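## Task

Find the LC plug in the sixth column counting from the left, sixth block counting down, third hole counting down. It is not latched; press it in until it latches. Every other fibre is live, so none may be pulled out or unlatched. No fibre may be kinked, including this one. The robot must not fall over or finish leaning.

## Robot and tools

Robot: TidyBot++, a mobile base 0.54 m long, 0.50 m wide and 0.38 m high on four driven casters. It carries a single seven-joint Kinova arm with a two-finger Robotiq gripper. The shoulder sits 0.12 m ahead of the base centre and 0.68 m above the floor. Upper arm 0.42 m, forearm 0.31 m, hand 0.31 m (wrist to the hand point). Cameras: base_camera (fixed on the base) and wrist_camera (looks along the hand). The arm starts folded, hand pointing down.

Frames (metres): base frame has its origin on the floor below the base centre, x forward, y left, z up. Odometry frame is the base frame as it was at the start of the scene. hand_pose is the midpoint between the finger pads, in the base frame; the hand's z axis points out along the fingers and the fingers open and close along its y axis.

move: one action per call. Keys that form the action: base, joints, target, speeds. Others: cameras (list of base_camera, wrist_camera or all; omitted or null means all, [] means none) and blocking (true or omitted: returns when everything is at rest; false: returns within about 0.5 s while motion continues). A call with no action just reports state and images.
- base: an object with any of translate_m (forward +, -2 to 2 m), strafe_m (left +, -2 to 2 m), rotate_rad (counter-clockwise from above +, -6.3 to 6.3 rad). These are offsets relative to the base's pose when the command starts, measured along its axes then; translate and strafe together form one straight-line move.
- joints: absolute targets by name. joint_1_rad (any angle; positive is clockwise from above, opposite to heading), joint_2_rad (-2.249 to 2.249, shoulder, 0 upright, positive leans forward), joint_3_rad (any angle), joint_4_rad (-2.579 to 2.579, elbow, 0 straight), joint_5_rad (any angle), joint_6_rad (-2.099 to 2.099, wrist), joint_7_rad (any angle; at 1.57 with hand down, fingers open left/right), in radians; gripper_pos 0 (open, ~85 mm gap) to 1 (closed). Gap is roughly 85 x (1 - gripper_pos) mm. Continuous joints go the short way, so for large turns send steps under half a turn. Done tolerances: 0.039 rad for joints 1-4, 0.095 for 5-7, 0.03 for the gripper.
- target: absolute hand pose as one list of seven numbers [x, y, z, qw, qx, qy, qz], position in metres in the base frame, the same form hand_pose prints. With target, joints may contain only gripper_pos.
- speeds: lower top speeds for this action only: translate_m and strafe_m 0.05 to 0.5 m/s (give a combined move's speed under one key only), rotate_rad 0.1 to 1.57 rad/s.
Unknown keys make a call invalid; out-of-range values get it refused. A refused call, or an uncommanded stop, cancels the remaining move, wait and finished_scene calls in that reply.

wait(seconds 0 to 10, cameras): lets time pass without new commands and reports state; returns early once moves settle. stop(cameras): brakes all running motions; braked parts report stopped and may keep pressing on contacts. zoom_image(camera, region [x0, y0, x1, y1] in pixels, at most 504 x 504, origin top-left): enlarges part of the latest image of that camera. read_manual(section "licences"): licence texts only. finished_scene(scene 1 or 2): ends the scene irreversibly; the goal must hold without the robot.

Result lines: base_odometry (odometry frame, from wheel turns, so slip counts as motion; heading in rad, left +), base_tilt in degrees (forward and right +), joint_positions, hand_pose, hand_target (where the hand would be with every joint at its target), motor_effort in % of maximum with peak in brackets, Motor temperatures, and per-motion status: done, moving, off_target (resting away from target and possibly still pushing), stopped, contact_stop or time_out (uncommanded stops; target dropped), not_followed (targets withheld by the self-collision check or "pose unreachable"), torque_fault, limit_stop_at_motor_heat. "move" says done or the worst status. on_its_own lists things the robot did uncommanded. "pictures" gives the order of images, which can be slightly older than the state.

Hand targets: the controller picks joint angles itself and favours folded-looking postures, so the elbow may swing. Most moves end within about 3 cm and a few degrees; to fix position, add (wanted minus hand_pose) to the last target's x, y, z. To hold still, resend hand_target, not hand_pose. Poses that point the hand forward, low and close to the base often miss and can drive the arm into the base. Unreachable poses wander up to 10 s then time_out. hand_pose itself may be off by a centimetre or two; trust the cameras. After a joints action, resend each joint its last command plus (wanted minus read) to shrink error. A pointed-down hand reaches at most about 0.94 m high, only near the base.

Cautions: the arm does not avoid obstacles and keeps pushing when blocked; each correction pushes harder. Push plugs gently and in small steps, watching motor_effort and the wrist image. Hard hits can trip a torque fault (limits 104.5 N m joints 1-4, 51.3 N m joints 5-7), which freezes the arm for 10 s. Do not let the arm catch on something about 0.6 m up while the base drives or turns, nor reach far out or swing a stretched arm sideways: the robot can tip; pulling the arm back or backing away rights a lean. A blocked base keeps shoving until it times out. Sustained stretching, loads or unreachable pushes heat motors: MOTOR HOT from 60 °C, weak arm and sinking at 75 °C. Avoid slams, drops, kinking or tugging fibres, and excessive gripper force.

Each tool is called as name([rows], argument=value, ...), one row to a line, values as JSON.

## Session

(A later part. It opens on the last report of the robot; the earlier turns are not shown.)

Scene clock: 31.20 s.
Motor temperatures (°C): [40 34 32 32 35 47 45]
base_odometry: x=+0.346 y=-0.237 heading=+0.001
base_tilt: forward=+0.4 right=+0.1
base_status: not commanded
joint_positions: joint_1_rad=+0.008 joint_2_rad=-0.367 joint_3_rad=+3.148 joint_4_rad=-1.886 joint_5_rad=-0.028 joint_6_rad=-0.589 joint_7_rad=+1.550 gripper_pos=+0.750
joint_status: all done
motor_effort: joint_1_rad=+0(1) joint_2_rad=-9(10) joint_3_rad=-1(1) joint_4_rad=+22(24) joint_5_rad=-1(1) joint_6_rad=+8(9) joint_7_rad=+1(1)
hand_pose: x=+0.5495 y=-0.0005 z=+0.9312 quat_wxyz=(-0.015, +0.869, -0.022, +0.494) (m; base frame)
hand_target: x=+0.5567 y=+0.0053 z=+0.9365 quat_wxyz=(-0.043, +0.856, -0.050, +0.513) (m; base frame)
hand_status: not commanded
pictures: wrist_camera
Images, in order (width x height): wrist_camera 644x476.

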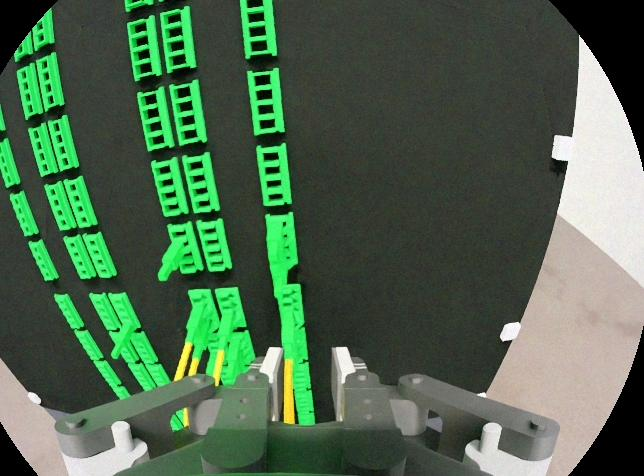

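move(base={"translate_m": 0.0015}, speeds={"translate_m": 0.05}, cameras=["wrist_camera"])

zoom_image(camera="wrist_camera", region=[275, 325, 305, 360])

Scene clock: 32.10 s.
Motor temperatures (°C): [40 34 32 32 35 47 45]
move: done
base_odometry: x=+0.347 y=-0.238 heading=+0.001
base_tilt: forward=+0.4 right=+0.1
base_status: done
joint_positions: joint_1_rad=+0.008 joint_2_rad=-0.367 joint_3_rad=+3.148 joint_4_rad=-1.887 joint_5_rad=-0.028 joint_6_rad=-0.589 joint_7_rad=+1.550 gripper_pos=+0.750
joint_status: not commanded
motor_effort: joint_1_rad=+0(1) joint_2_rad=-9(13) joint_3_rad=+0(1) joint_4_rad=+23(23) joint_5_rad=-1(1) joint_6_rad=+8(9) joint_7_rad=+1(1)
hand_pose: x=+0.5495 y=-0.0005 z=+0.9311 quat_wxyz=(-0.015, +0.869, -0.022, +0.494) (m; base frame)
hand_target: x=+0.5567 y=+0.0053 z=+0.9365 quat_wxyz=(-0.043, +0.856, -0.050, +0.513) (m; base frame)
hand_status: not commanded
pictures: wrist_camera
Images, in order (width x height): wrist_camera 644x476.

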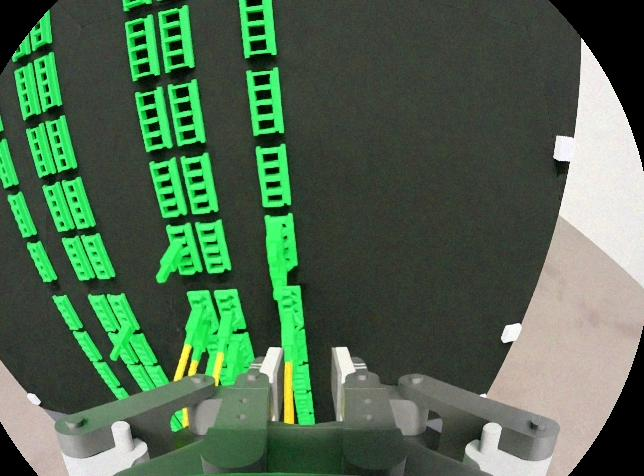

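Scaled by 14.400.

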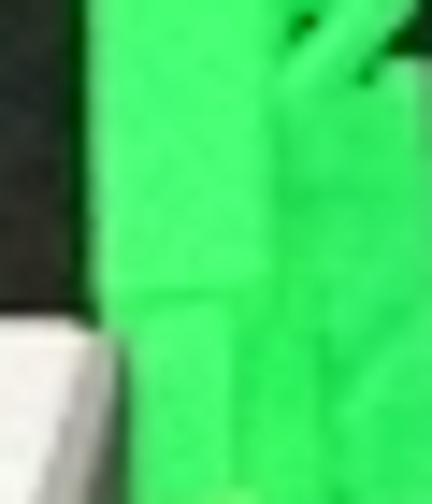

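move(joints={"joint_4_rad": -1.9145}, cameras=["wrist_camera"])

zoom_image(camera="wrist_camera", region=[275, 325, 305, 360])

Scene clock: 32.70 s.
Motor temperatures (°C): [40 34 32 32 35 47 45]
move: done
base_odometry: x=+0.347 y=-0.238 heading=+0.001
base_tilt: forward=+0.4 right=+0.1
base_status: not commanded
joint_positions: joint_1_rad=+0.008 joint_2_rad=-0.367 joint_3_rad=+3.148 joint_4_rad=-1.889 joint_5_rad=-0.028 joint_6_rad=-0.589 joint_7_rad=+1.550 gripper_pos=+0.750
joint_status: all done
motor_effort: joint_1_rad=+0(1) joint_2_rad=-9(9) joint_3_rad=+0(1) joint_4_rad=+22(23) joint_5_rad=+0(1) joint_6_rad=+8(9) joint_7_rad=+0(1)
hand_pose: x=+0.5492 y=-0.0005 z=+0.9297 quat_wxyz=(-0.015, +0.870, -0.022, +0.492) (m; base frame)
hand_target: x=+0.5563 y=+0.0053 z=+0.9347 quat_wxyz=(-0.043, +0.857, -0.050, +0.511) (m; base frame)
hand_status: not commanded
pictures: wrist_camera
Images, in order (width x height): wrist_camera 644x476.

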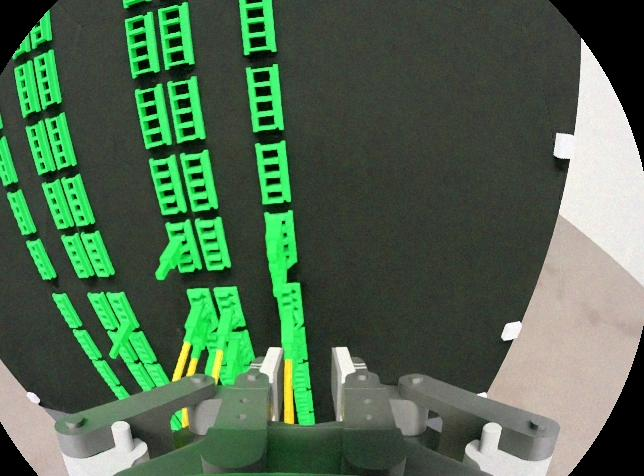

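Scaled by 14.400.

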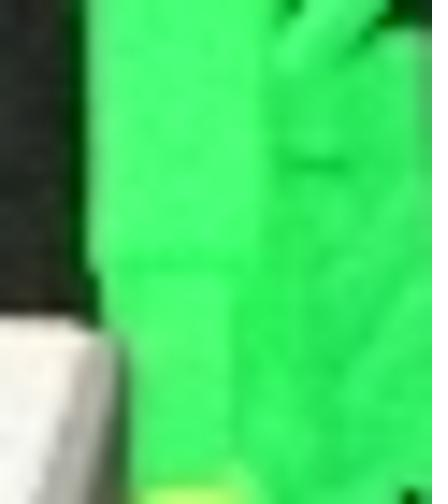

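move(base={"translate_m": 0.0015}, speeds={"translate_m": 0.05}, cameras=["wrist_camera"])

zoom_image(camera="wrist_camera", region=[275, 325, 305, 360])

Scene clock: 33.27 s.
Motor temperatures (°C): [40 34 32 32 35 47 45]
move: done
base_odometry: x=+0.349 y=-0.238 heading=+0.001
base_tilt: forward=+0.4 right=+0.1
base_status: done
joint_positions: joint_1_rad=+0.008 joint_2_rad=-0.367 joint_3_rad=+3.148 joint_4_rad=-1.889 joint_5_rad=-0.028 joint_6_rad=-0.589 joint_7_rad=+1.550 gripper_pos=+0.750
joint_status: not commanded
motor_effort: joint_1_rad=+0(1) joint_2_rad=-9(13) joint_3_rad=-1(1) joint_4_rad=+22(23) joint_5_rad=-1(1) joint_6_rad=+8(9) joint_7_rad=+1(1)
hand_pose: x=+0.5491 y=-0.0005 z=+0.9296 quat_wxyz=(-0.015, +0.870, -0.022, +0.492) (m; base frame)
hand_target: x=+0.5563 y=+0.0053 z=+0.9347 quat_wxyz=(-0.043, +0.857, -0.050, +0.511) (m; base frame)
hand_status: not commanded
pictures: wrist_camera
Images, in order (width x height): wrist_camera 644x476.

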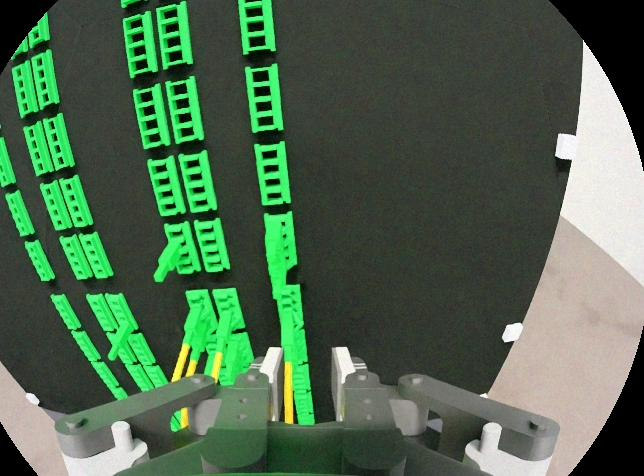

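Scaled by 14.400.

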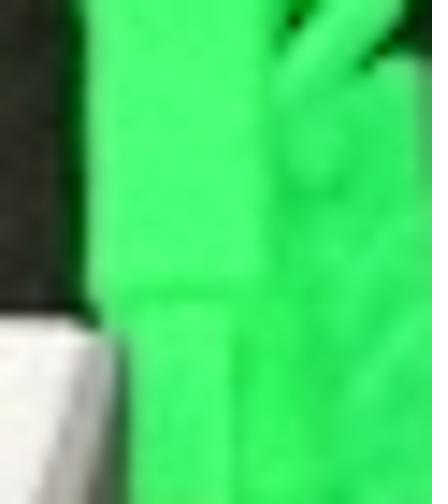

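move(joints={"joint_4_rad": -1.9175}, cameras=[])

move(base={"translate_m": 0.0015}, speeds={"translate_m": 0.05}, cameras=["wrist_camera"])

zoom_image(camera="wrist_camera", region=[275, 325, 305, 360])

Scene clock: 33.90 s.
Motor temperatures (°C): [40 34 32 32 35 47 45]
move: done
base_odometry: x=+0.349 y=-0.238 heading=+0.001
base_tilt: forward=+0.4 right=+0.1
base_status: not commanded
joint_positions: joint_1_rad=+0.008 joint_2_rad=-0.367 joint_3_rad=+3.148 joint_4_rad=-1.892 joint_5_rad=-0.028 joint_6_rad=-0.589 joint_7_rad=+1.550 gripper_pos=+0.750
joint_status: all done
motor_effort: joint_1_rad=+0(1) joint_2_rad=-9(10) joint_3_rad=+0(1) joint_4_rad=+22(23) joint_5_rad=-1(1) joint_6_rad=+8(9) joint_7_rad=+0(1)
hand_pose: x=+0.5487 y=-0.0005 z=+0.9281 quat_wxyz=(-0.015, +0.871, -0.022, +0.491) (m; base frame)
hand_target: x=+0.5559 y=+0.0053 z=+0.9329 quat_wxyz=(-0.043, +0.858, -0.050, +0.510) (m; base frame)
hand_status: not commanded
pictures: none
No camera images: "cameras" was empty.

Scene clock: 34.33 s.
Motor temperatures (°C): [40 34 32 32 35 47 45]
move: done
base_odometry: x=+0.350 y=-0.238 heading=+0.001
base_tilt: forward=+0.4 right=+0.1
base_status: done
joint_positions: joint_1_rad=+0.008 joint_2_rad=-0.367 joint_3_rad=+3.148 joint_4_rad=-1.892 joint_5_rad=-0.028 joint_6_rad=-0.589 joint_7_rad=+1.550 gripper_pos=+0.750
joint_status: not commanded
motor_effort: joint_1_rad=+0(1) joint_2_rad=-9(13) joint_3_rad=+0(1) joint_4_rad=+23(23) joint_5_rad=-1(1) joint_6_rad=+8(9) joint_7_rad=+0(1)
hand_pose: x=+0.5487 y=-0.0005 z=+0.9280 quat_wxyz=(-0.015, +0.871, -0.022, +0.491) (m; base frame)
hand_target: x=+0.5559 y=+0.0053 z=+0.9329 quat_wxyz=(-0.043, +0.858, -0.050, +0.510) (m; base frame)
hand_status: not commanded
pictures: wrist_camera
Images, in order (width x height): wrist_camera 644x476.

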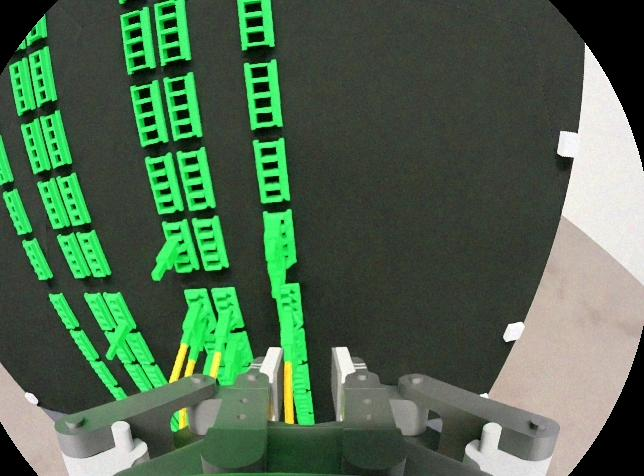

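Scaled by 14.400.

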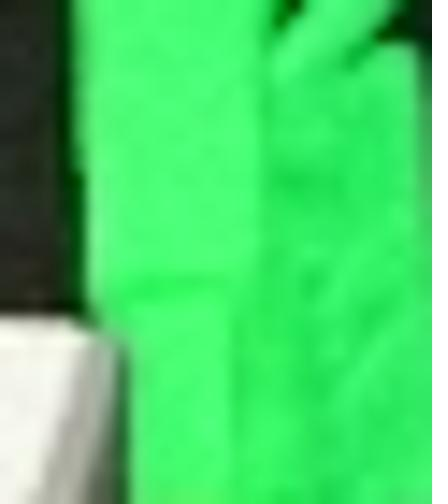

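move(base={"translate_m": 0.0015}, speeds={"translate_m": 0.05}, cameras=["wrist_camera"])

zoom_image(camera="wrist_camera", region=[275, 325, 305, 360])

Scene clock: 34.90 s.
Motor temperatures (°C): [40 34 32 32 35 47 45]
move: done
base_odometry: x=+0.352 y=-0.238 heading=+0.001
base_tilt: forward=+0.4 right=+0.1
base_status: done
joint_positions: joint_1_rad=+0.008 joint_2_rad=-0.367 joint_3_rad=+3.148 joint_4_rad=-1.892 joint_5_rad=-0.028 joint_6_rad=-0.589 joint_7_rad=+1.550 gripper_pos=+0.750
joint_status: not commanded
motor_effort: joint_1_rad=+1(1) joint_2_rad=-9(12) joint_3_rad=+0(1) joint_4_rad=+23(23) joint_5_rad=+0(1) joint_6_rad=+8(9) joint_7_rad=+1(1)
hand_pose: x=+0.5487 y=-0.0004 z=+0.9280 quat_wxyz=(-0.015, +0.871, -0.022, +0.491) (m; base frame)
hand_target: x=+0.5559 y=+0.0053 z=+0.9329 quat_wxyz=(-0.043, +0.858, -0.050, +0.510) (m; base frame)
hand_status: not commanded
pictures: wrist_camera
Images, in order (width x height): wrist_camera 644x476.

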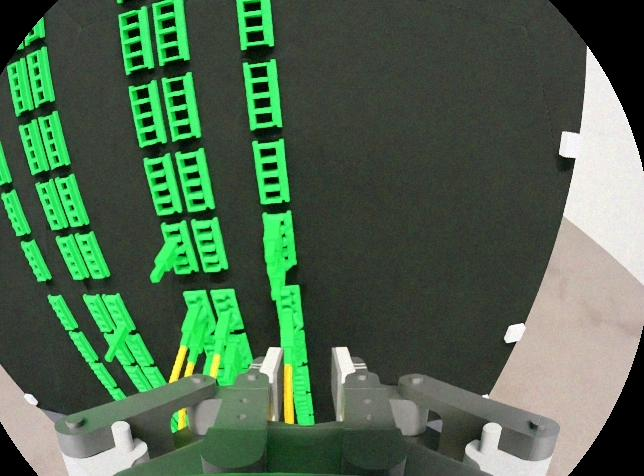

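Scaled by 14.400.

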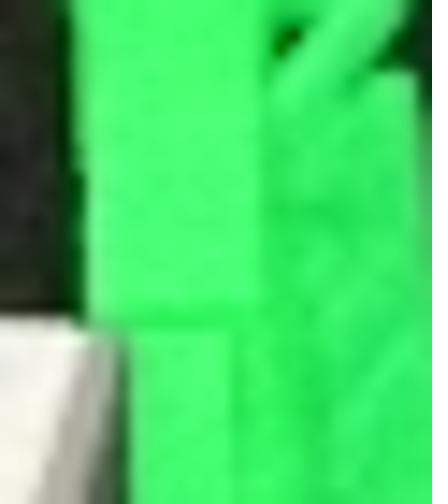

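move(joints={"joint_4_rad": -1.9225}, cameras=["wrist_camera"])

zoom_image(camera="wrist_camera", region=[275, 325, 305, 360])

Scene clock: 35.60 s.
Motor temperatures (°C): [40 34 32 32 35 47 45]
move: done
base_odometry: x=+0.352 y=-0.238 heading=+0.001
base_tilt: forward=+0.3 right=+0.1
base_status: not commanded
joint_positions: joint_1_rad=+0.008 joint_2_rad=-0.367 joint_3_rad=+3.148 joint_4_rad=-1.896 joint_5_rad=-0.029 joint_6_rad=-0.589 joint_7_rad=+1.550 gripper_pos=+0.750
joint_status: all done
motor_effort: joint_1_rad=+0(1) joint_2_rad=-9(9) joint_3_rad=+1(2) joint_4_rad=+22(23) joint_5_rad=+0(1) joint_6_rad=+8(8) joint_7_rad=+1(1)
hand_pose: x=+0.5482 y=-0.0003 z=+0.9260 quat_wxyz=(-0.016, +0.871, -0.022, +0.490) (m; base frame)
hand_target: x=+0.5552 y=+0.0053 z=+0.9300 quat_wxyz=(-0.043, +0.859, -0.050, +0.508) (m; base frame)
hand_status: not commanded
pictures: wrist_camera
Images, in order (width x height): wrist_camera 644x476.

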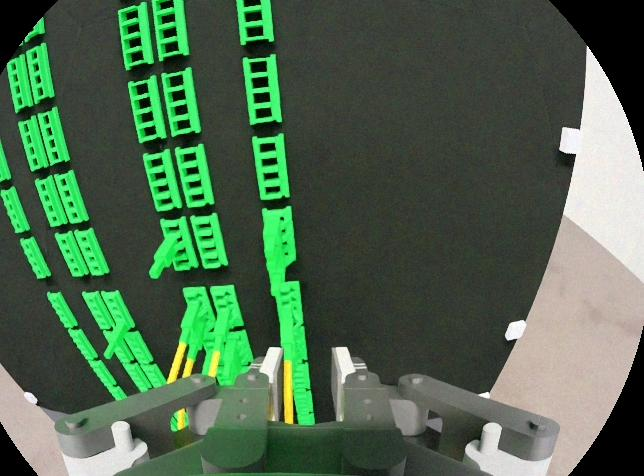

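Scaled by 14.400.

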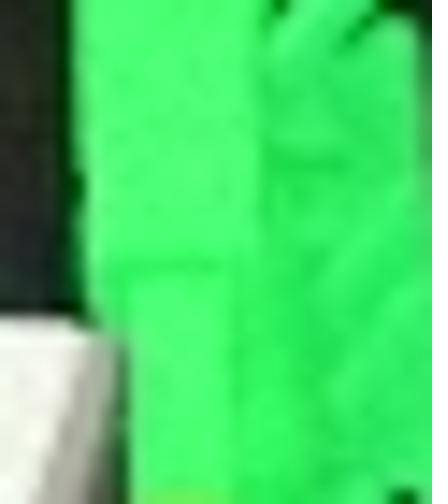

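move(base={"translate_m": 0.0015}, speeds={"translate_m": 0.05}, cameras=["wrist_camera"])

zoom_image(camera="wrist_camera", region=[275, 325, 305, 360])

Scene clock: 36.13 s.
Motor temperatures (°C): [40 34 32 32 35 47 45]
move: done
base_odometry: x=+0.354 y=-0.238 heading=+0.001
base_tilt: forward=+0.4 right=+0.1
base_status: done
joint_positions: joint_1_rad=+0.008 joint_2_rad=-0.367 joint_3_rad=+3.148 joint_4_rad=-1.896 joint_5_rad=-0.030 joint_6_rad=-0.589 joint_7_rad=+1.550 gripper_pos=+0.750
joint_status: not commanded
motor_effort: joint_1_rad=+0(1) joint_2_rad=-9(11) joint_3_rad=+1(2) joint_4_rad=+22(23) joint_5_rad=+0(1) joint_6_rad=+8(9) joint_7_rad=+1(1)
hand_pose: x=+0.5482 y=-0.0002 z=+0.9257 quat_wxyz=(-0.016, +0.872, -0.023, +0.489) (m; base frame)
hand_target: x=+0.5552 y=+0.0053 z=+0.9300 quat_wxyz=(-0.043, +0.859, -0.050, +0.508) (m; base frame)
hand_status: not commanded
pictures: wrist_camera
Images, in order (width x height): wrist_camera 644x476.

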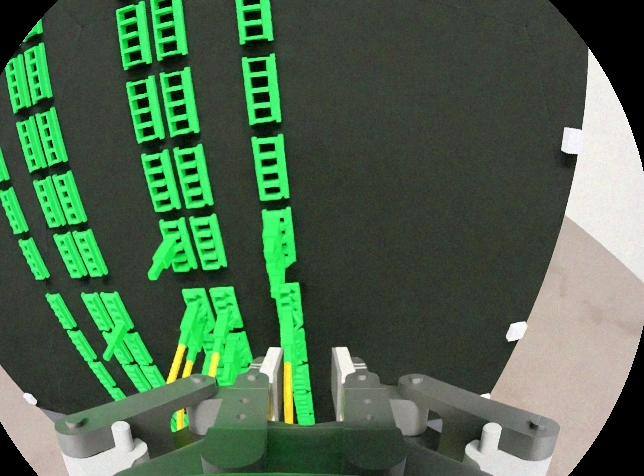

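Scaled by 14.400.

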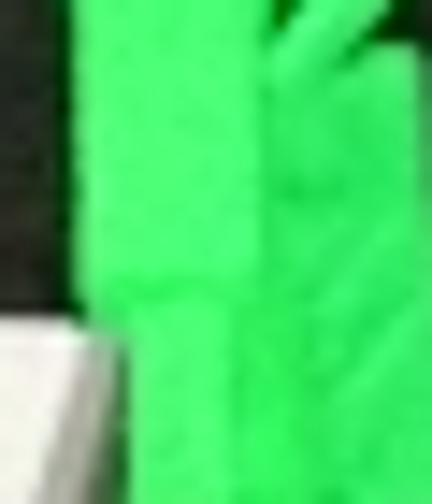

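move(base={"translate_m": 0.0015}, speeds={"translate_m": 0.05}, cameras=["wrist_camera"])

zoom_image(camera="wrist_camera", region=[275, 325, 305, 360])

Scene clock: 36.80 s.
Motor temperatures (°C): [40 34 32 32 35 47 45]
move: done
base_odometry: x=+0.355 y=-0.238 heading=+0.001
base_tilt: forward=+0.3 right=+0.1
base_status: done
joint_positions: joint_1_rad=+0.008 joint_2_rad=-0.367 joint_3_rad=+3.148 joint_4_rad=-1.896 joint_5_rad=-0.031 joint_6_rad=-0.589 joint_7_rad=+1.550 gripper_pos=+0.750
joint_status: not commanded
motor_effort: joint_1_rad=+0(1) joint_2_rad=-7(8) joint_3_rad=+1(2) joint_4_rad=+22(23) joint_5_rad=+0(1) joint_6_rad=+9(10) joint_7_rad=+0(1)
hand_pose: x=+0.5481 y=+0.0000 z=+0.9255 quat_wxyz=(-0.016, +0.872, -0.023, +0.489) (m; base frame)
hand_target: x=+0.5552 y=+0.0053 z=+0.9300 quat_wxyz=(-0.043, +0.859, -0.050, +0.508) (m; base frame)
hand_status: not commanded
pictures: wrist_camera
Images, in order (width x height): wrist_camera 644x476.

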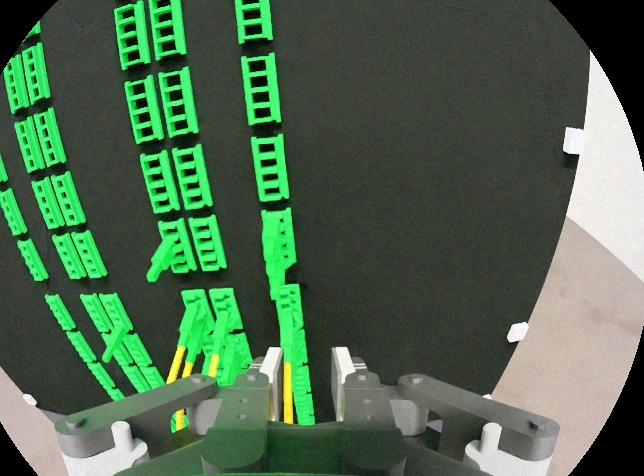

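Scaled by 14.400.

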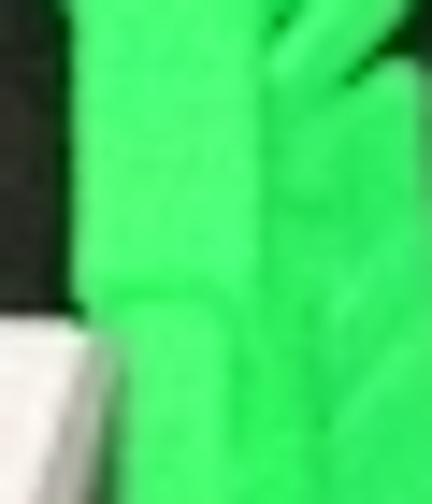

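move(joints={"joint_4_rad": -1.9245}, cameras=[])

move(base={"translate_m": 0.002}, speeds={"translate_m": 0.05}, cameras=["wrist_camera"])

zoom_image(camera="wrist_camera", region=[275, 325, 305, 360])

Scene clock: 37.70 s.
Motor temperatures (°C): [40 34 32 32 35 47 45]
move: done
base_odometry: x=+0.355 y=-0.238 heading=+0.001
base_tilt: forward=+0.4 right=+0.1
base_status: not commanded
joint_positions: joint_1_rad=+0.008 joint_2_rad=-0.367 joint_3_rad=+3.148 joint_4_rad=-1.897 joint_5_rad=-0.031 joint_6_rad=-0.589 joint_7_rad=+1.550 gripper_pos=+0.750
joint_status: all done
motor_effort: joint_1_rad=+1(1) joint_2_rad=-8(9) joint_3_rad=+1(1) joint_4_rad=+22(23) joint_5_rad=+0(1) joint_6_rad=+8(9) joint_7_rad=+0(1)
hand_pose: x=+0.5480 y=+0.0000 z=+0.9252 quat_wxyz=(-0.016, +0.872, -0.023, +0.489) (m; base frame)
hand_target: x=+0.5549 y=+0.0053 z=+0.9288 quat_wxyz=(-0.042, +0.859, -0.050, +0.507) (m; base frame)
hand_status: not commanded
pictures: none
No camera images: "cameras" was empty.

Scene clock: 38.13 s.
Motor temperatures (°C): [40 34 32 32 35 47 45]
move: done
base_odometry: x=+0.357 y=-0.238 heading=+0.001
base_tilt: forward=+0.3 right=+0.1
base_status: done
joint_positions: joint_1_rad=+0.008 joint_2_rad=-0.367 joint_3_rad=+3.148 joint_4_rad=-1.898 joint_5_rad=-0.032 joint_6_rad=-0.589 joint_7_rad=+1.550 gripper_pos=+0.750
joint_status: not commanded
motor_effort: joint_1_rad=+1(2) joint_2_rad=-8(9) joint_3_rad=+1(3) joint_4_rad=+23(23) joint_5_rad=+0(1) joint_6_rad=+9(10) joint_7_rad=+0(1)
hand_pose: x=+0.5478 y=+0.0003 z=+0.9247 quat_wxyz=(-0.017, +0.872, -0.023, +0.489) (m; base frame)
hand_target: x=+0.5549 y=+0.0053 z=+0.9288 quat_wxyz=(-0.042, +0.859, -0.050, +0.507) (m; base frame)
hand_status: not commanded
pictures: wrist_camera
Images, in order (width x height): wrist_camera 644x476.

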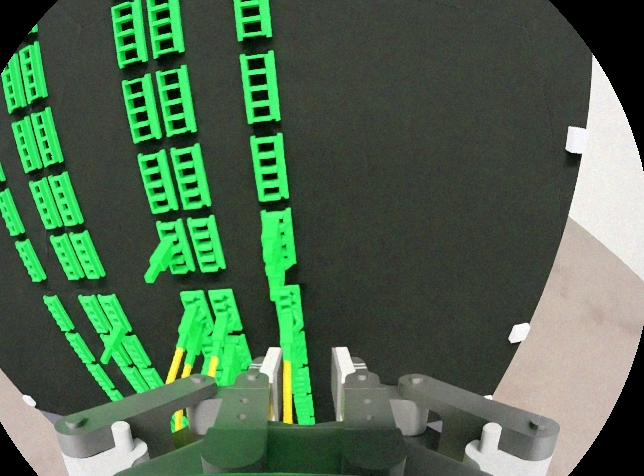

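Scaled by 14.400.

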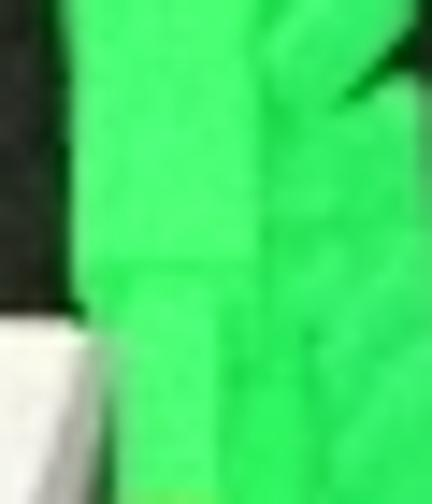

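move(base={"translate_m": 0.002}, speeds={"translate_m": 0.05}, cameras=["wrist_camera"])

zoom_image(camera="wrist_camera", region=[255, 280, 325, 360])

Scene clock: 38.90 s.
Motor temperatures (°C): [40 34 32 32 35 47 45]
move: done
base_odometry: x=+0.359 y=-0.238 heading=+0.001
base_tilt: forward=+0.4 right=+0.0
base_status: done
joint_positions: joint_1_rad=+0.008 joint_2_rad=-0.368 joint_3_rad=+3.148 joint_4_rad=-1.902 joint_5_rad=-0.033 joint_6_rad=-0.588 joint_7_rad=+1.550 gripper_pos=+0.750
joint_status: not commanded
motor_effort: joint_1_rad=+1(2) joint_2_rad=-8(9) joint_3_rad=+1(3) joint_4_rad=+23(24) joint_5_rad=+0(1) joint_6_rad=+9(11) joint_7_rad=+1(1)
hand_pose: x=+0.5472 y=+0.0006 z=+0.9231 quat_wxyz=(-0.017, +0.872, -0.023, +0.488) (m; base frame)
hand_target: x=+0.5549 y=+0.0053 z=+0.9288 quat_wxyz=(-0.042, +0.859, -0.050, +0.507) (m; base frame)
hand_status: not commanded
pictures: wrist_camera
Images, in order (width x height): wrist_camera 644x476.

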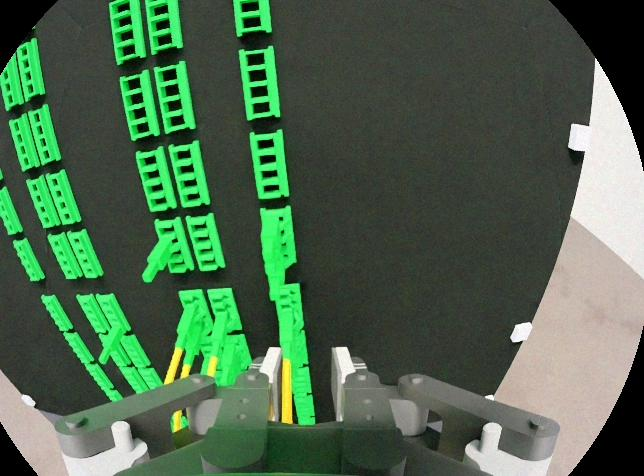

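Scaled by 6.300.

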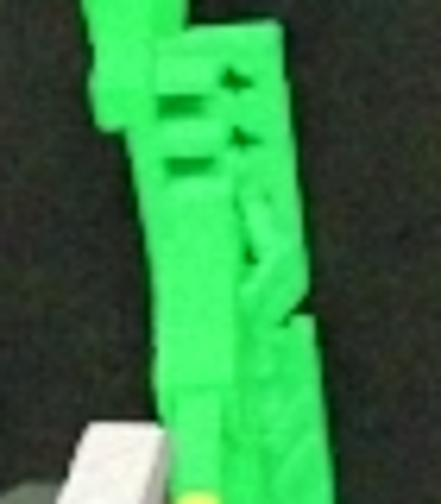

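move(joints={"joint_4_rad": -1.878}, cameras=["wrist_camera"])

zoom_image(camera="wrist_camera", region=[255, 280, 325, 360])

Scene clock: 40.10 s.
Motor temperatures (°C): [40 34 32 32 35 47 45]
move: done
base_odometry: x=+0.359 y=-0.238 heading=+0.001
base_tilt: forward=+0.4 right=+0.0
base_status: not commanded
joint_positions: joint_1_rad=+0.008 joint_2_rad=-0.368 joint_3_rad=+3.148 joint_4_rad=-1.899 joint_5_rad=-0.033 joint_6_rad=-0.588 joint_7_rad=+1.550 gripper_pos=+0.750
joint_status: all done
motor_effort: joint_1_rad=+1(2) joint_2_rad=-8(9) joint_3_rad=+2(2) joint_4_rad=+27(28) joint_5_rad=+0(1) joint_6_rad=+13(13) joint_7_rad=+0(1)
hand_pose: x=+0.5475 y=+0.0006 z=+0.9245 quat_wxyz=(-0.017, +0.872, -0.023, +0.489) (m; base frame)
hand_target: x=+0.5610 y=+0.0052 z=+0.9563 quat_wxyz=(-0.043, +0.847, -0.049, +0.527) (m; base frame)
hand_status: not commanded
pictures: wrist_camera
Images, in order (width x height): wrist_camera 644x476.

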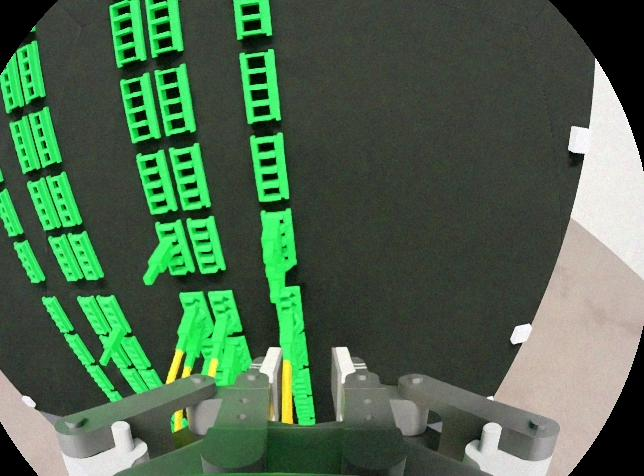

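Scaled by 6.300.

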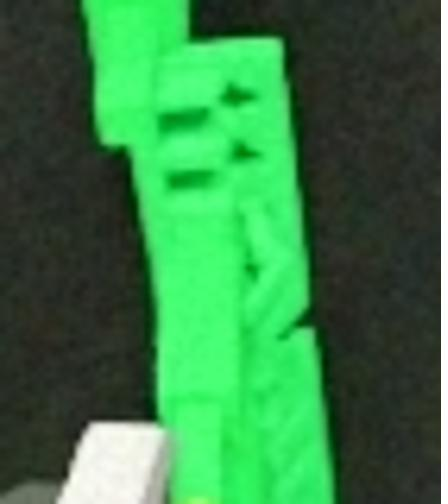

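move(base={"translate_m": 0.002}, speeds={"translate_m": 0.05}, cameras=["wrist_camera"])

zoom_image(camera="wrist_camera", region=[255, 280, 325, 360])

Scene clock: 40.87 s.
Motor temperatures (°C): [40 34 32 32 35 47 45]
move: done
base_odometry: x=+0.361 y=-0.239 heading=+0.001
base_tilt: forward=+0.4 right=+0.1
base_status: done
joint_positions: joint_1_rad=+0.008 joint_2_rad=-0.368 joint_3_rad=+3.147 joint_4_rad=-1.899 joint_5_rad=-0.033 joint_6_rad=-0.588 joint_7_rad=+1.550 gripper_pos=+0.750
joint_status: not commanded
motor_effort: joint_1_rad=+1(2) joint_2_rad=-7(10) joint_3_rad=+2(3) joint_4_rad=+27(28) joint_5_rad=+0(1) joint_6_rad=+13(15) joint_7_rad=+0(1)
hand_pose: x=+0.5475 y=+0.0009 z=+0.9246 quat_wxyz=(-0.018, +0.872, -0.023, +0.489) (m; base frame)
hand_target: x=+0.5610 y=+0.0052 z=+0.9563 quat_wxyz=(-0.043, +0.847, -0.049, +0.527) (m; base frame)
hand_status: not commanded
pictures: wrist_camera
Images, in order (width x height): wrist_camera 644x476.

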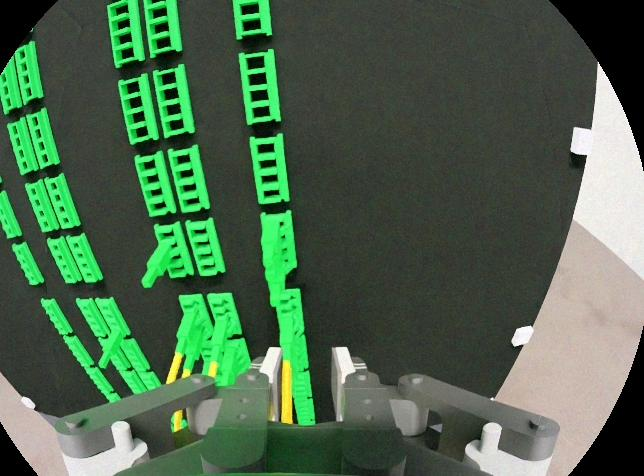

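Scaled by 6.300.

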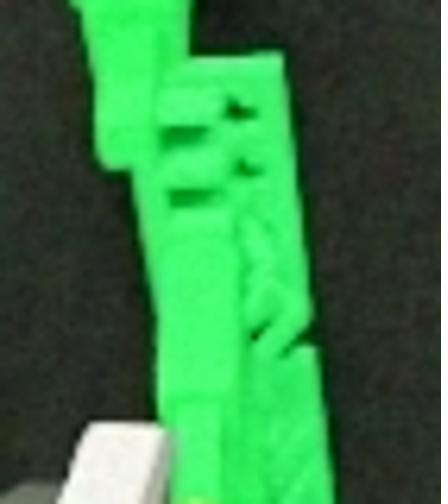

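move(base={"translate_m": 0.002}, speeds={"translate_m": 0.05}, cameras=["wrist_camera"])

zoom_image(camera="wrist_camera", region=[255, 280, 325, 360])

Scene clock: 41.47 s.
Motor temperatures (°C): [40 34 32 32 35 47 45]
move: done
base_odometry: x=+0.363 y=-0.239 heading=+0.001
base_tilt: forward=+0.4 right=+0.1
base_status: done
joint_positions: joint_1_rad=+0.008 joint_2_rad=-0.371 joint_3_rad=+3.147 joint_4_rad=-1.901 joint_5_rad=-0.033 joint_6_rad=-0.588 joint_7_rad=+1.550 gripper_pos=+0.750
joint_status: not commanded
motor_effort: joint_1_rad=+0(2) joint_2_rad=-7(8) joint_3_rad=+2(3) joint_4_rad=+29(30) joint_5_rad=-1(1) joint_6_rad=+16(18) joint_7_rad=+0(1)
hand_pose: x=+0.5466 y=+0.0010 z=+0.9249 quat_wxyz=(-0.018, +0.872, -0.023, +0.489) (m; base frame)
hand_target: x=+0.5610 y=+0.0052 z=+0.9563 quat_wxyz=(-0.043, +0.847, -0.049, +0.527) (m; base frame)
hand_status: not commanded
pictures: wrist_camera
Images, in order (width x height): wrist_camera 644x476.

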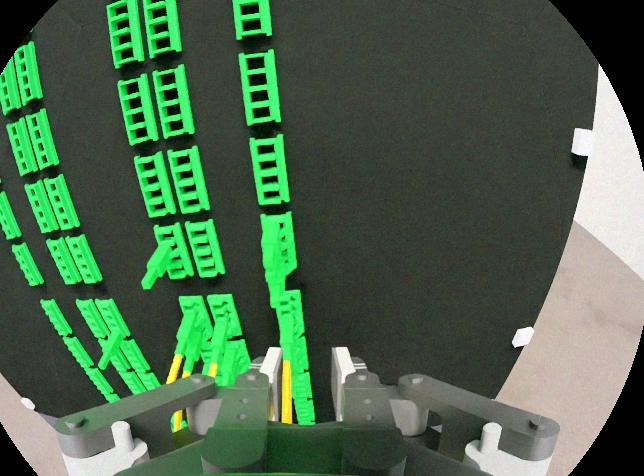

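Scaled by 6.300.

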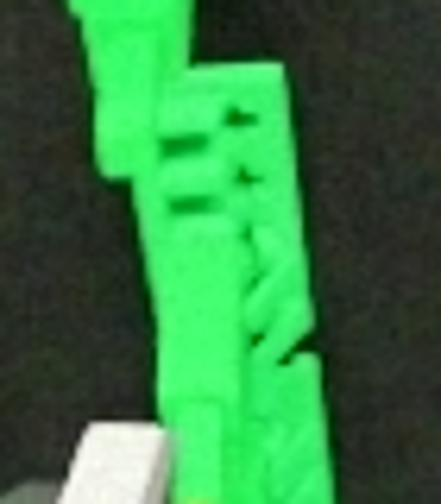

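move(base={"translate_m": 0.002}, speeds={"translate_m": 0.05}, cameras=["wrist_camera"])

zoom_image(camera="wrist_camera", region=[255, 280, 325, 360])

Scene clock: 42.10 s.
Motor temperatures (°C): [40 34 32 32 35 47 45]
move: done
base_odometry: x=+0.365 y=-0.239 heading=+0.001
base_tilt: forward=+0.4 right=+0.1
base_status: done
joint_positions: joint_1_rad=+0.008 joint_2_rad=-0.376 joint_3_rad=+3.147 joint_4_rad=-1.904 joint_5_rad=-0.033 joint_6_rad=-0.588 joint_7_rad=+1.550 gripper_pos=+0.750
joint_status: not commanded
motor_effort: joint_1_rad=+1(1) joint_2_rad=-6(7) joint_3_rad=+1(2) joint_4_rad=+29(32) joint_5_rad=-1(1) joint_6_rad=+16(22) joint_7_rad=+1(1)
hand_pose: x=+0.5449 y=+0.0012 z=+0.9253 quat_wxyz=(-0.018, +0.871, -0.023, +0.490) (m; base frame)
hand_target: x=+0.5610 y=+0.0052 z=+0.9563 quat_wxyz=(-0.043, +0.847, -0.049, +0.527) (m; base frame)
hand_status: not commanded
pictures: wrist_camera
Images, in order (width x height): wrist_camera 644x476.

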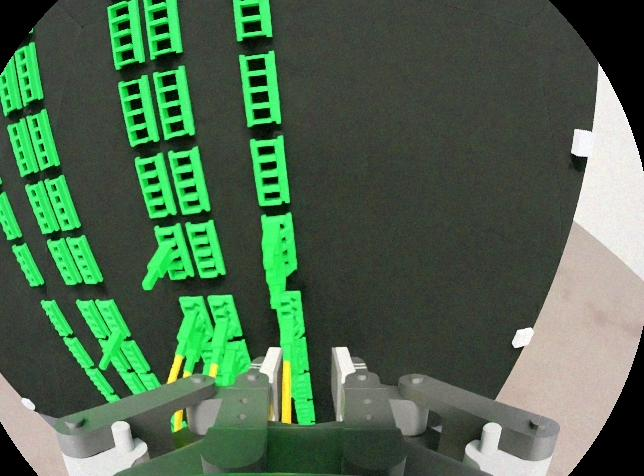

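Scaled by 6.300.

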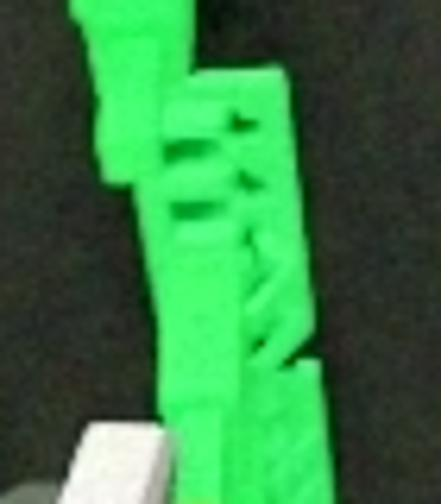

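zoom_image(camera="wrist_camera", region=[165, 270, 325, 390])

Scaled by 3.150.

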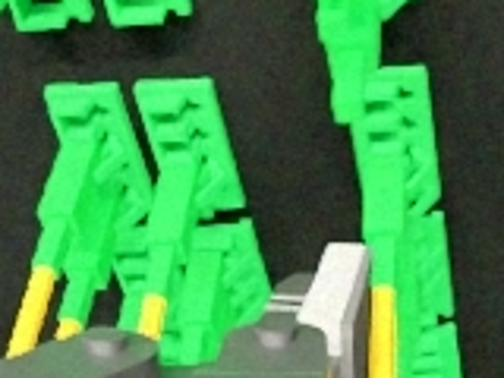

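move(base={"translate_m": 0.002}, speeds={"translate_m": 0.05}, cameras=["wrist_camera"])

zoom_image(camera="wrist_camera", region=[255, 280, 325, 360])

Scene clock: 42.97 s.
Motor temperatures (°C): [40 34 32 32 35 47 45]
move: done
base_odometry: x=+0.366 y=-0.239 heading=+0.001
base_tilt: forward=+0.4 right=+0.1
base_status: done
joint_positions: joint_1_rad=+0.008 joint_2_rad=-0.380 joint_3_rad=+3.147 joint_4_rad=-1.906 joint_5_rad=-0.033 joint_6_rad=-0.588 joint_7_rad=+1.550 gripper_pos=+0.750
joint_status: not commanded
motor_effort: joint_1_rad=+0(2) joint_2_rad=-6(7) joint_3_rad=+1(3) joint_4_rad=+28(32) joint_5_rad=-1(1) joint_6_rad=+16(23) joint_7_rad=+0(1)
hand_pose: x=+0.5434 y=+0.0013 z=+0.9257 quat_wxyz=(-0.018, +0.871, -0.023, +0.491) (m; base frame)
hand_target: x=+0.5610 y=+0.0052 z=+0.9563 quat_wxyz=(-0.043, +0.847, -0.049, +0.527) (m; base frame)
hand_status: not commanded
pictures: wrist_camera
Images, in order (width x height): wrist_camera 644x476.

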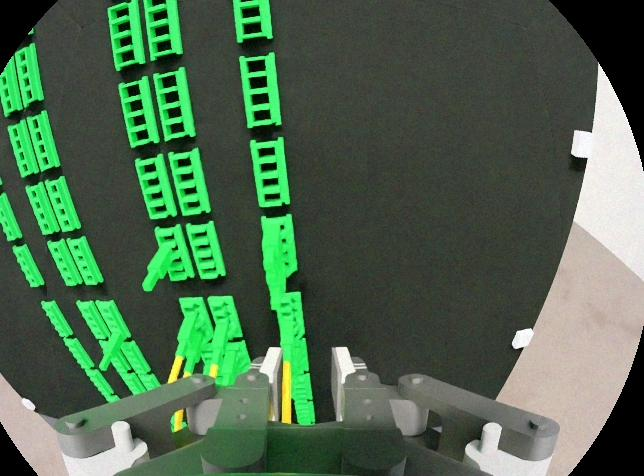

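Scaled by 6.300.

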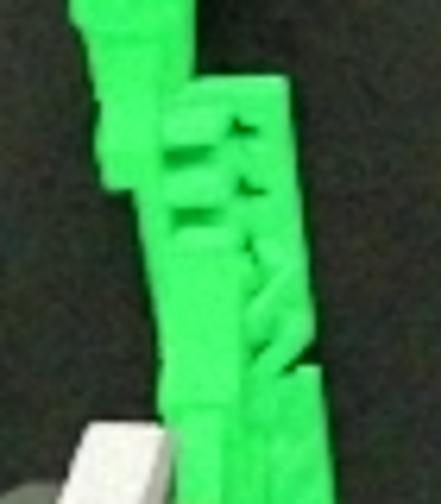

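move(joints={"joint_2_rad": -0.353, "joint_4_rad": -1.868}, cameras=["wrist_camera"])

zoom_image(camera="wrist_camera", region=[255, 280, 325, 360])

Scene clock: 44.27 s.
Motor temperatures (°C): [40 34 32 32 35 47 45]
move: done
base_odometry: x=+0.366 y=-0.239 heading=+0.001
base_tilt: forward=+0.3 right=+0.1
base_status: not commanded
joint_positions: joint_1_rad=+0.008 joint_2_rad=-0.380 joint_3_rad=+3.147 joint_4_rad=-1.906 joint_5_rad=-0.033 joint_6_rad=-0.588 joint_7_rad=+1.550 gripper_pos=+0.750
joint_status: all done
motor_effort: joint_1_rad=+1(1) joint_2_rad=-5(7) joint_3_rad=+2(2) joint_4_rad=+28(29) joint_5_rad=-1(1) joint_6_rad=+17(17) joint_7_rad=+0(1)
hand_pose: x=+0.5436 y=+0.0013 z=+0.9255 quat_wxyz=(-0.018, +0.871, -0.023, +0.491) (m; base frame)
hand_target: x=+0.5662 y=+0.0051 z=+0.9557 quat_wxyz=(-0.043, +0.849, -0.049, +0.525) (m; base frame)
hand_status: not commanded
pictures: wrist_camera
Images, in order (width x height): wrist_camera 644x476.

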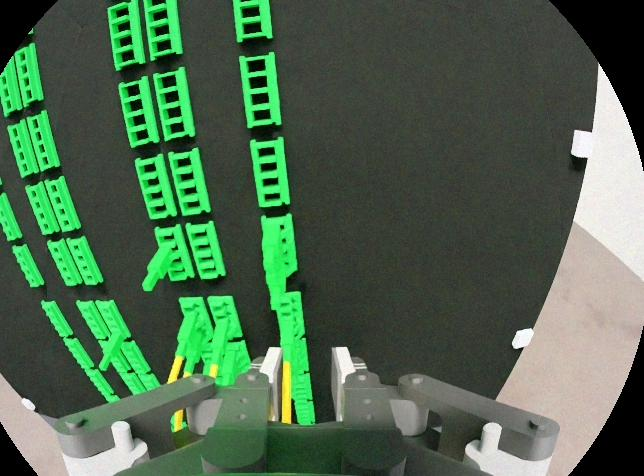

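Scaled by 6.300.

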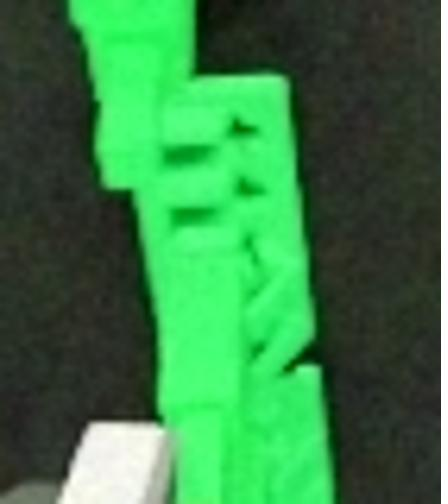

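move(base={"translate_m": 0.0025}, speeds={"translate_m": 0.05}, cameras=["wrist_camera"])

zoom_image(camera="wrist_camera", region=[255, 280, 325, 360])

Scene clock: 45.00 s.
Motor temperatures (°C): [40 34 32 32 35 47 45]
move: done
base_odometry: x=+0.369 y=-0.239 heading=+0.001
base_tilt: forward=+0.4 right=+0.1
base_status: done
joint_positions: joint_1_rad=+0.007 joint_2_rad=-0.365 joint_3_rad=+3.145 joint_4_rad=-1.880 joint_5_rad=-0.036 joint_6_rad=-0.553 joint_7_rad=+1.549 gripper_pos=+0.750
joint_status: not commanded
motor_effort: joint_1_rad=+0(4) joint_2_rad=-8(12) joint_3_rad=+1(4) joint_4_rad=+22(33) joint_5_rad=-1(2) joint_6_rad=+9(21) joint_7_rad=+0(1)
hand_pose: x=+0.5563 y=+0.0023 z=+0.9442 quat_wxyz=(-0.019, +0.859, -0.022, +0.511) (m; base frame)
hand_target: x=+0.5662 y=+0.0051 z=+0.9557 quat_wxyz=(-0.043, +0.849, -0.049, +0.525) (m; base frame)
hand_status: not commanded
pictures: wrist_camera
Images, in order (width x height): wrist_camera 644x476.

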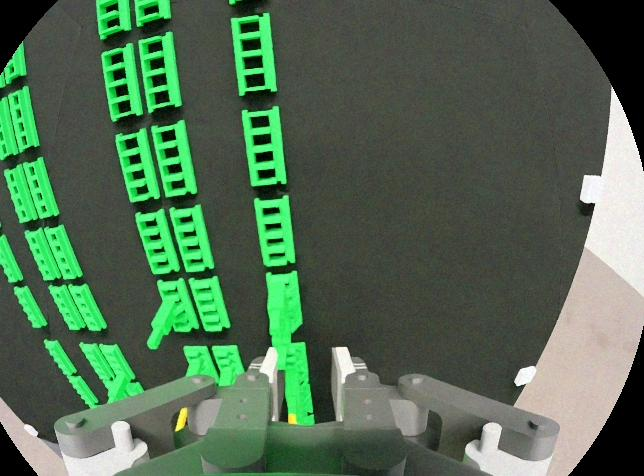

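Scaled by 6.300.

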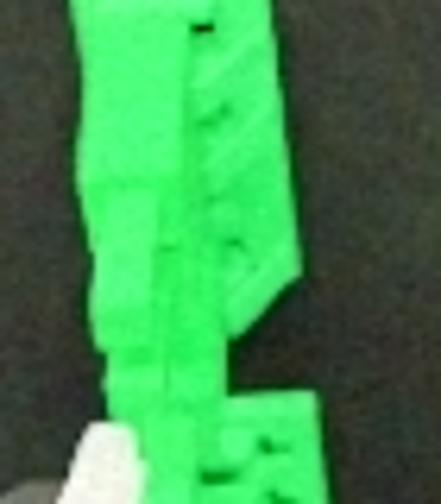

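move(base={"translate_m": -0.025}, speeds={"translate_m": 0.1}, cameras=["wrist_camera"])

zoom_image(camera="wrist_camera", region=[165, 290, 325, 410])

Scene clock: 46.07 s.
Motor temperatures (°C): [40 34 32 32 35 47 45]
move: done
base_odometry: x=+0.344 y=-0.239 heading=+0.001
base_tilt: forward=+0.4 right=+0.1
base_status: done
joint_positions: joint_1_rad=+0.007 joint_2_rad=-0.362 joint_3_rad=+3.145 joint_4_rad=-1.880 joint_5_rad=-0.036 joint_6_rad=-0.553 joint_7_rad=+1.549 gripper_pos=+0.750
joint_status: not commanded
motor_effort: joint_1_rad=+0(1) joint_2_rad=-9(12) joint_3_rad=+1(2) joint_4_rad=+22(23) joint_5_rad=+0(1) joint_6_rad=+9(9) joint_7_rad=+0(1)
hand_pose: x=+0.5572 y=+0.0023 z=+0.9426 quat_wxyz=(-0.019, +0.860, -0.022, +0.510) (m; base frame)
hand_target: x=+0.5662 y=+0.0051 z=+0.9557 quat_wxyz=(-0.043, +0.849, -0.049, +0.525) (m; base frame)
hand_status: not commanded
pictures: wrist_camera
Images, in order (width x height): wrist_camera 644x476.

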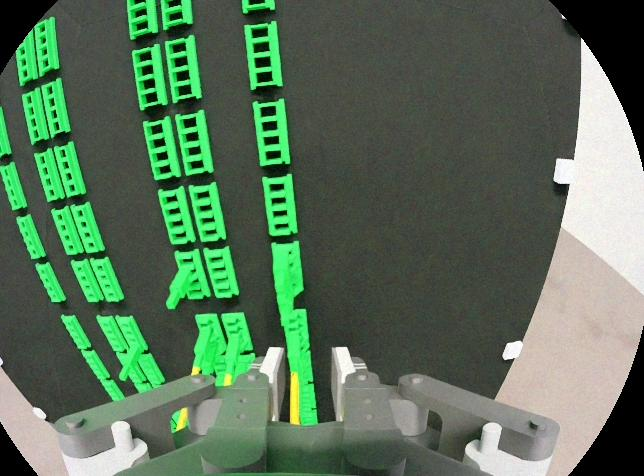

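Scaled by 3.150.

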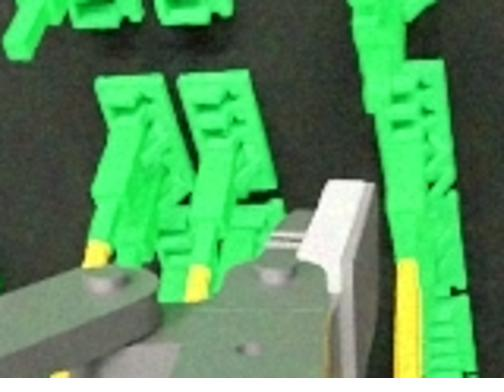

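zoom_image(camera="wrist_camera", region=[275, 300, 325, 380])

zoom_image(camera="wrist_camera", region=[210, 305, 260, 385])

Scaled by 6.300.

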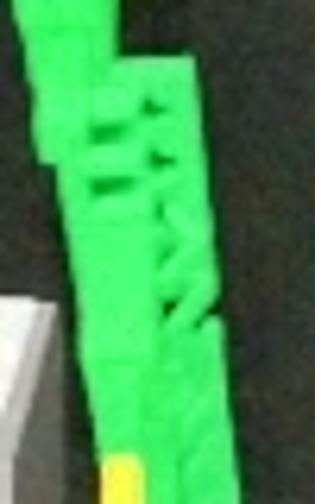

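Scaled by 6.300.

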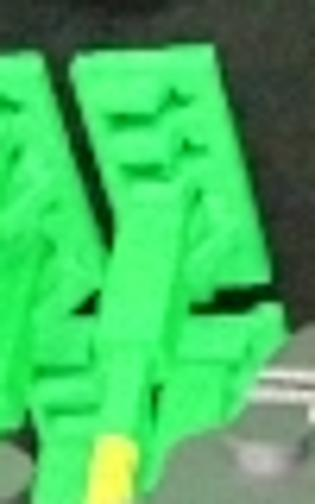

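zoom_image(camera="wrist_camera", region=[282, 318, 318, 358])

zoom_image(camera="wrist_camera", region=[220, 318, 256, 358])

Scaled by 12.600.

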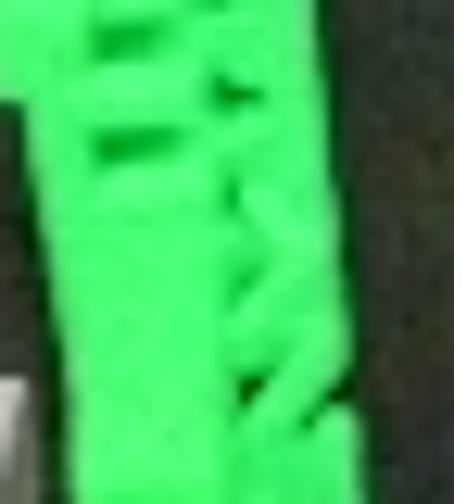

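Scaled by 12.600.

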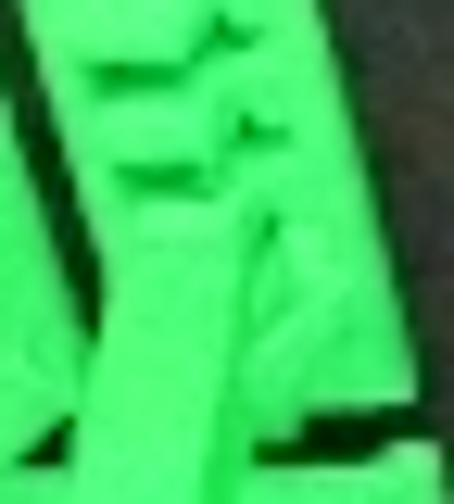

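zoom_image(camera="wrist_camera", region=[282, 345, 318, 385])

zoom_image(camera="wrist_camera", region=[215, 345, 251, 385])

Scaled by 12.600.

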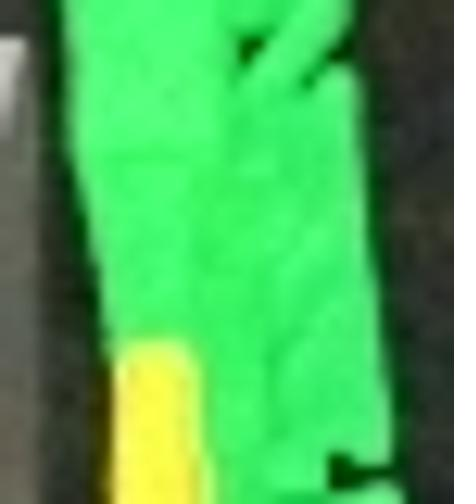

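Scaled by 12.600.

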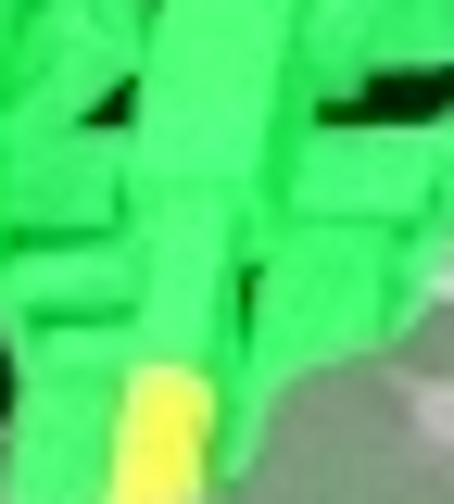

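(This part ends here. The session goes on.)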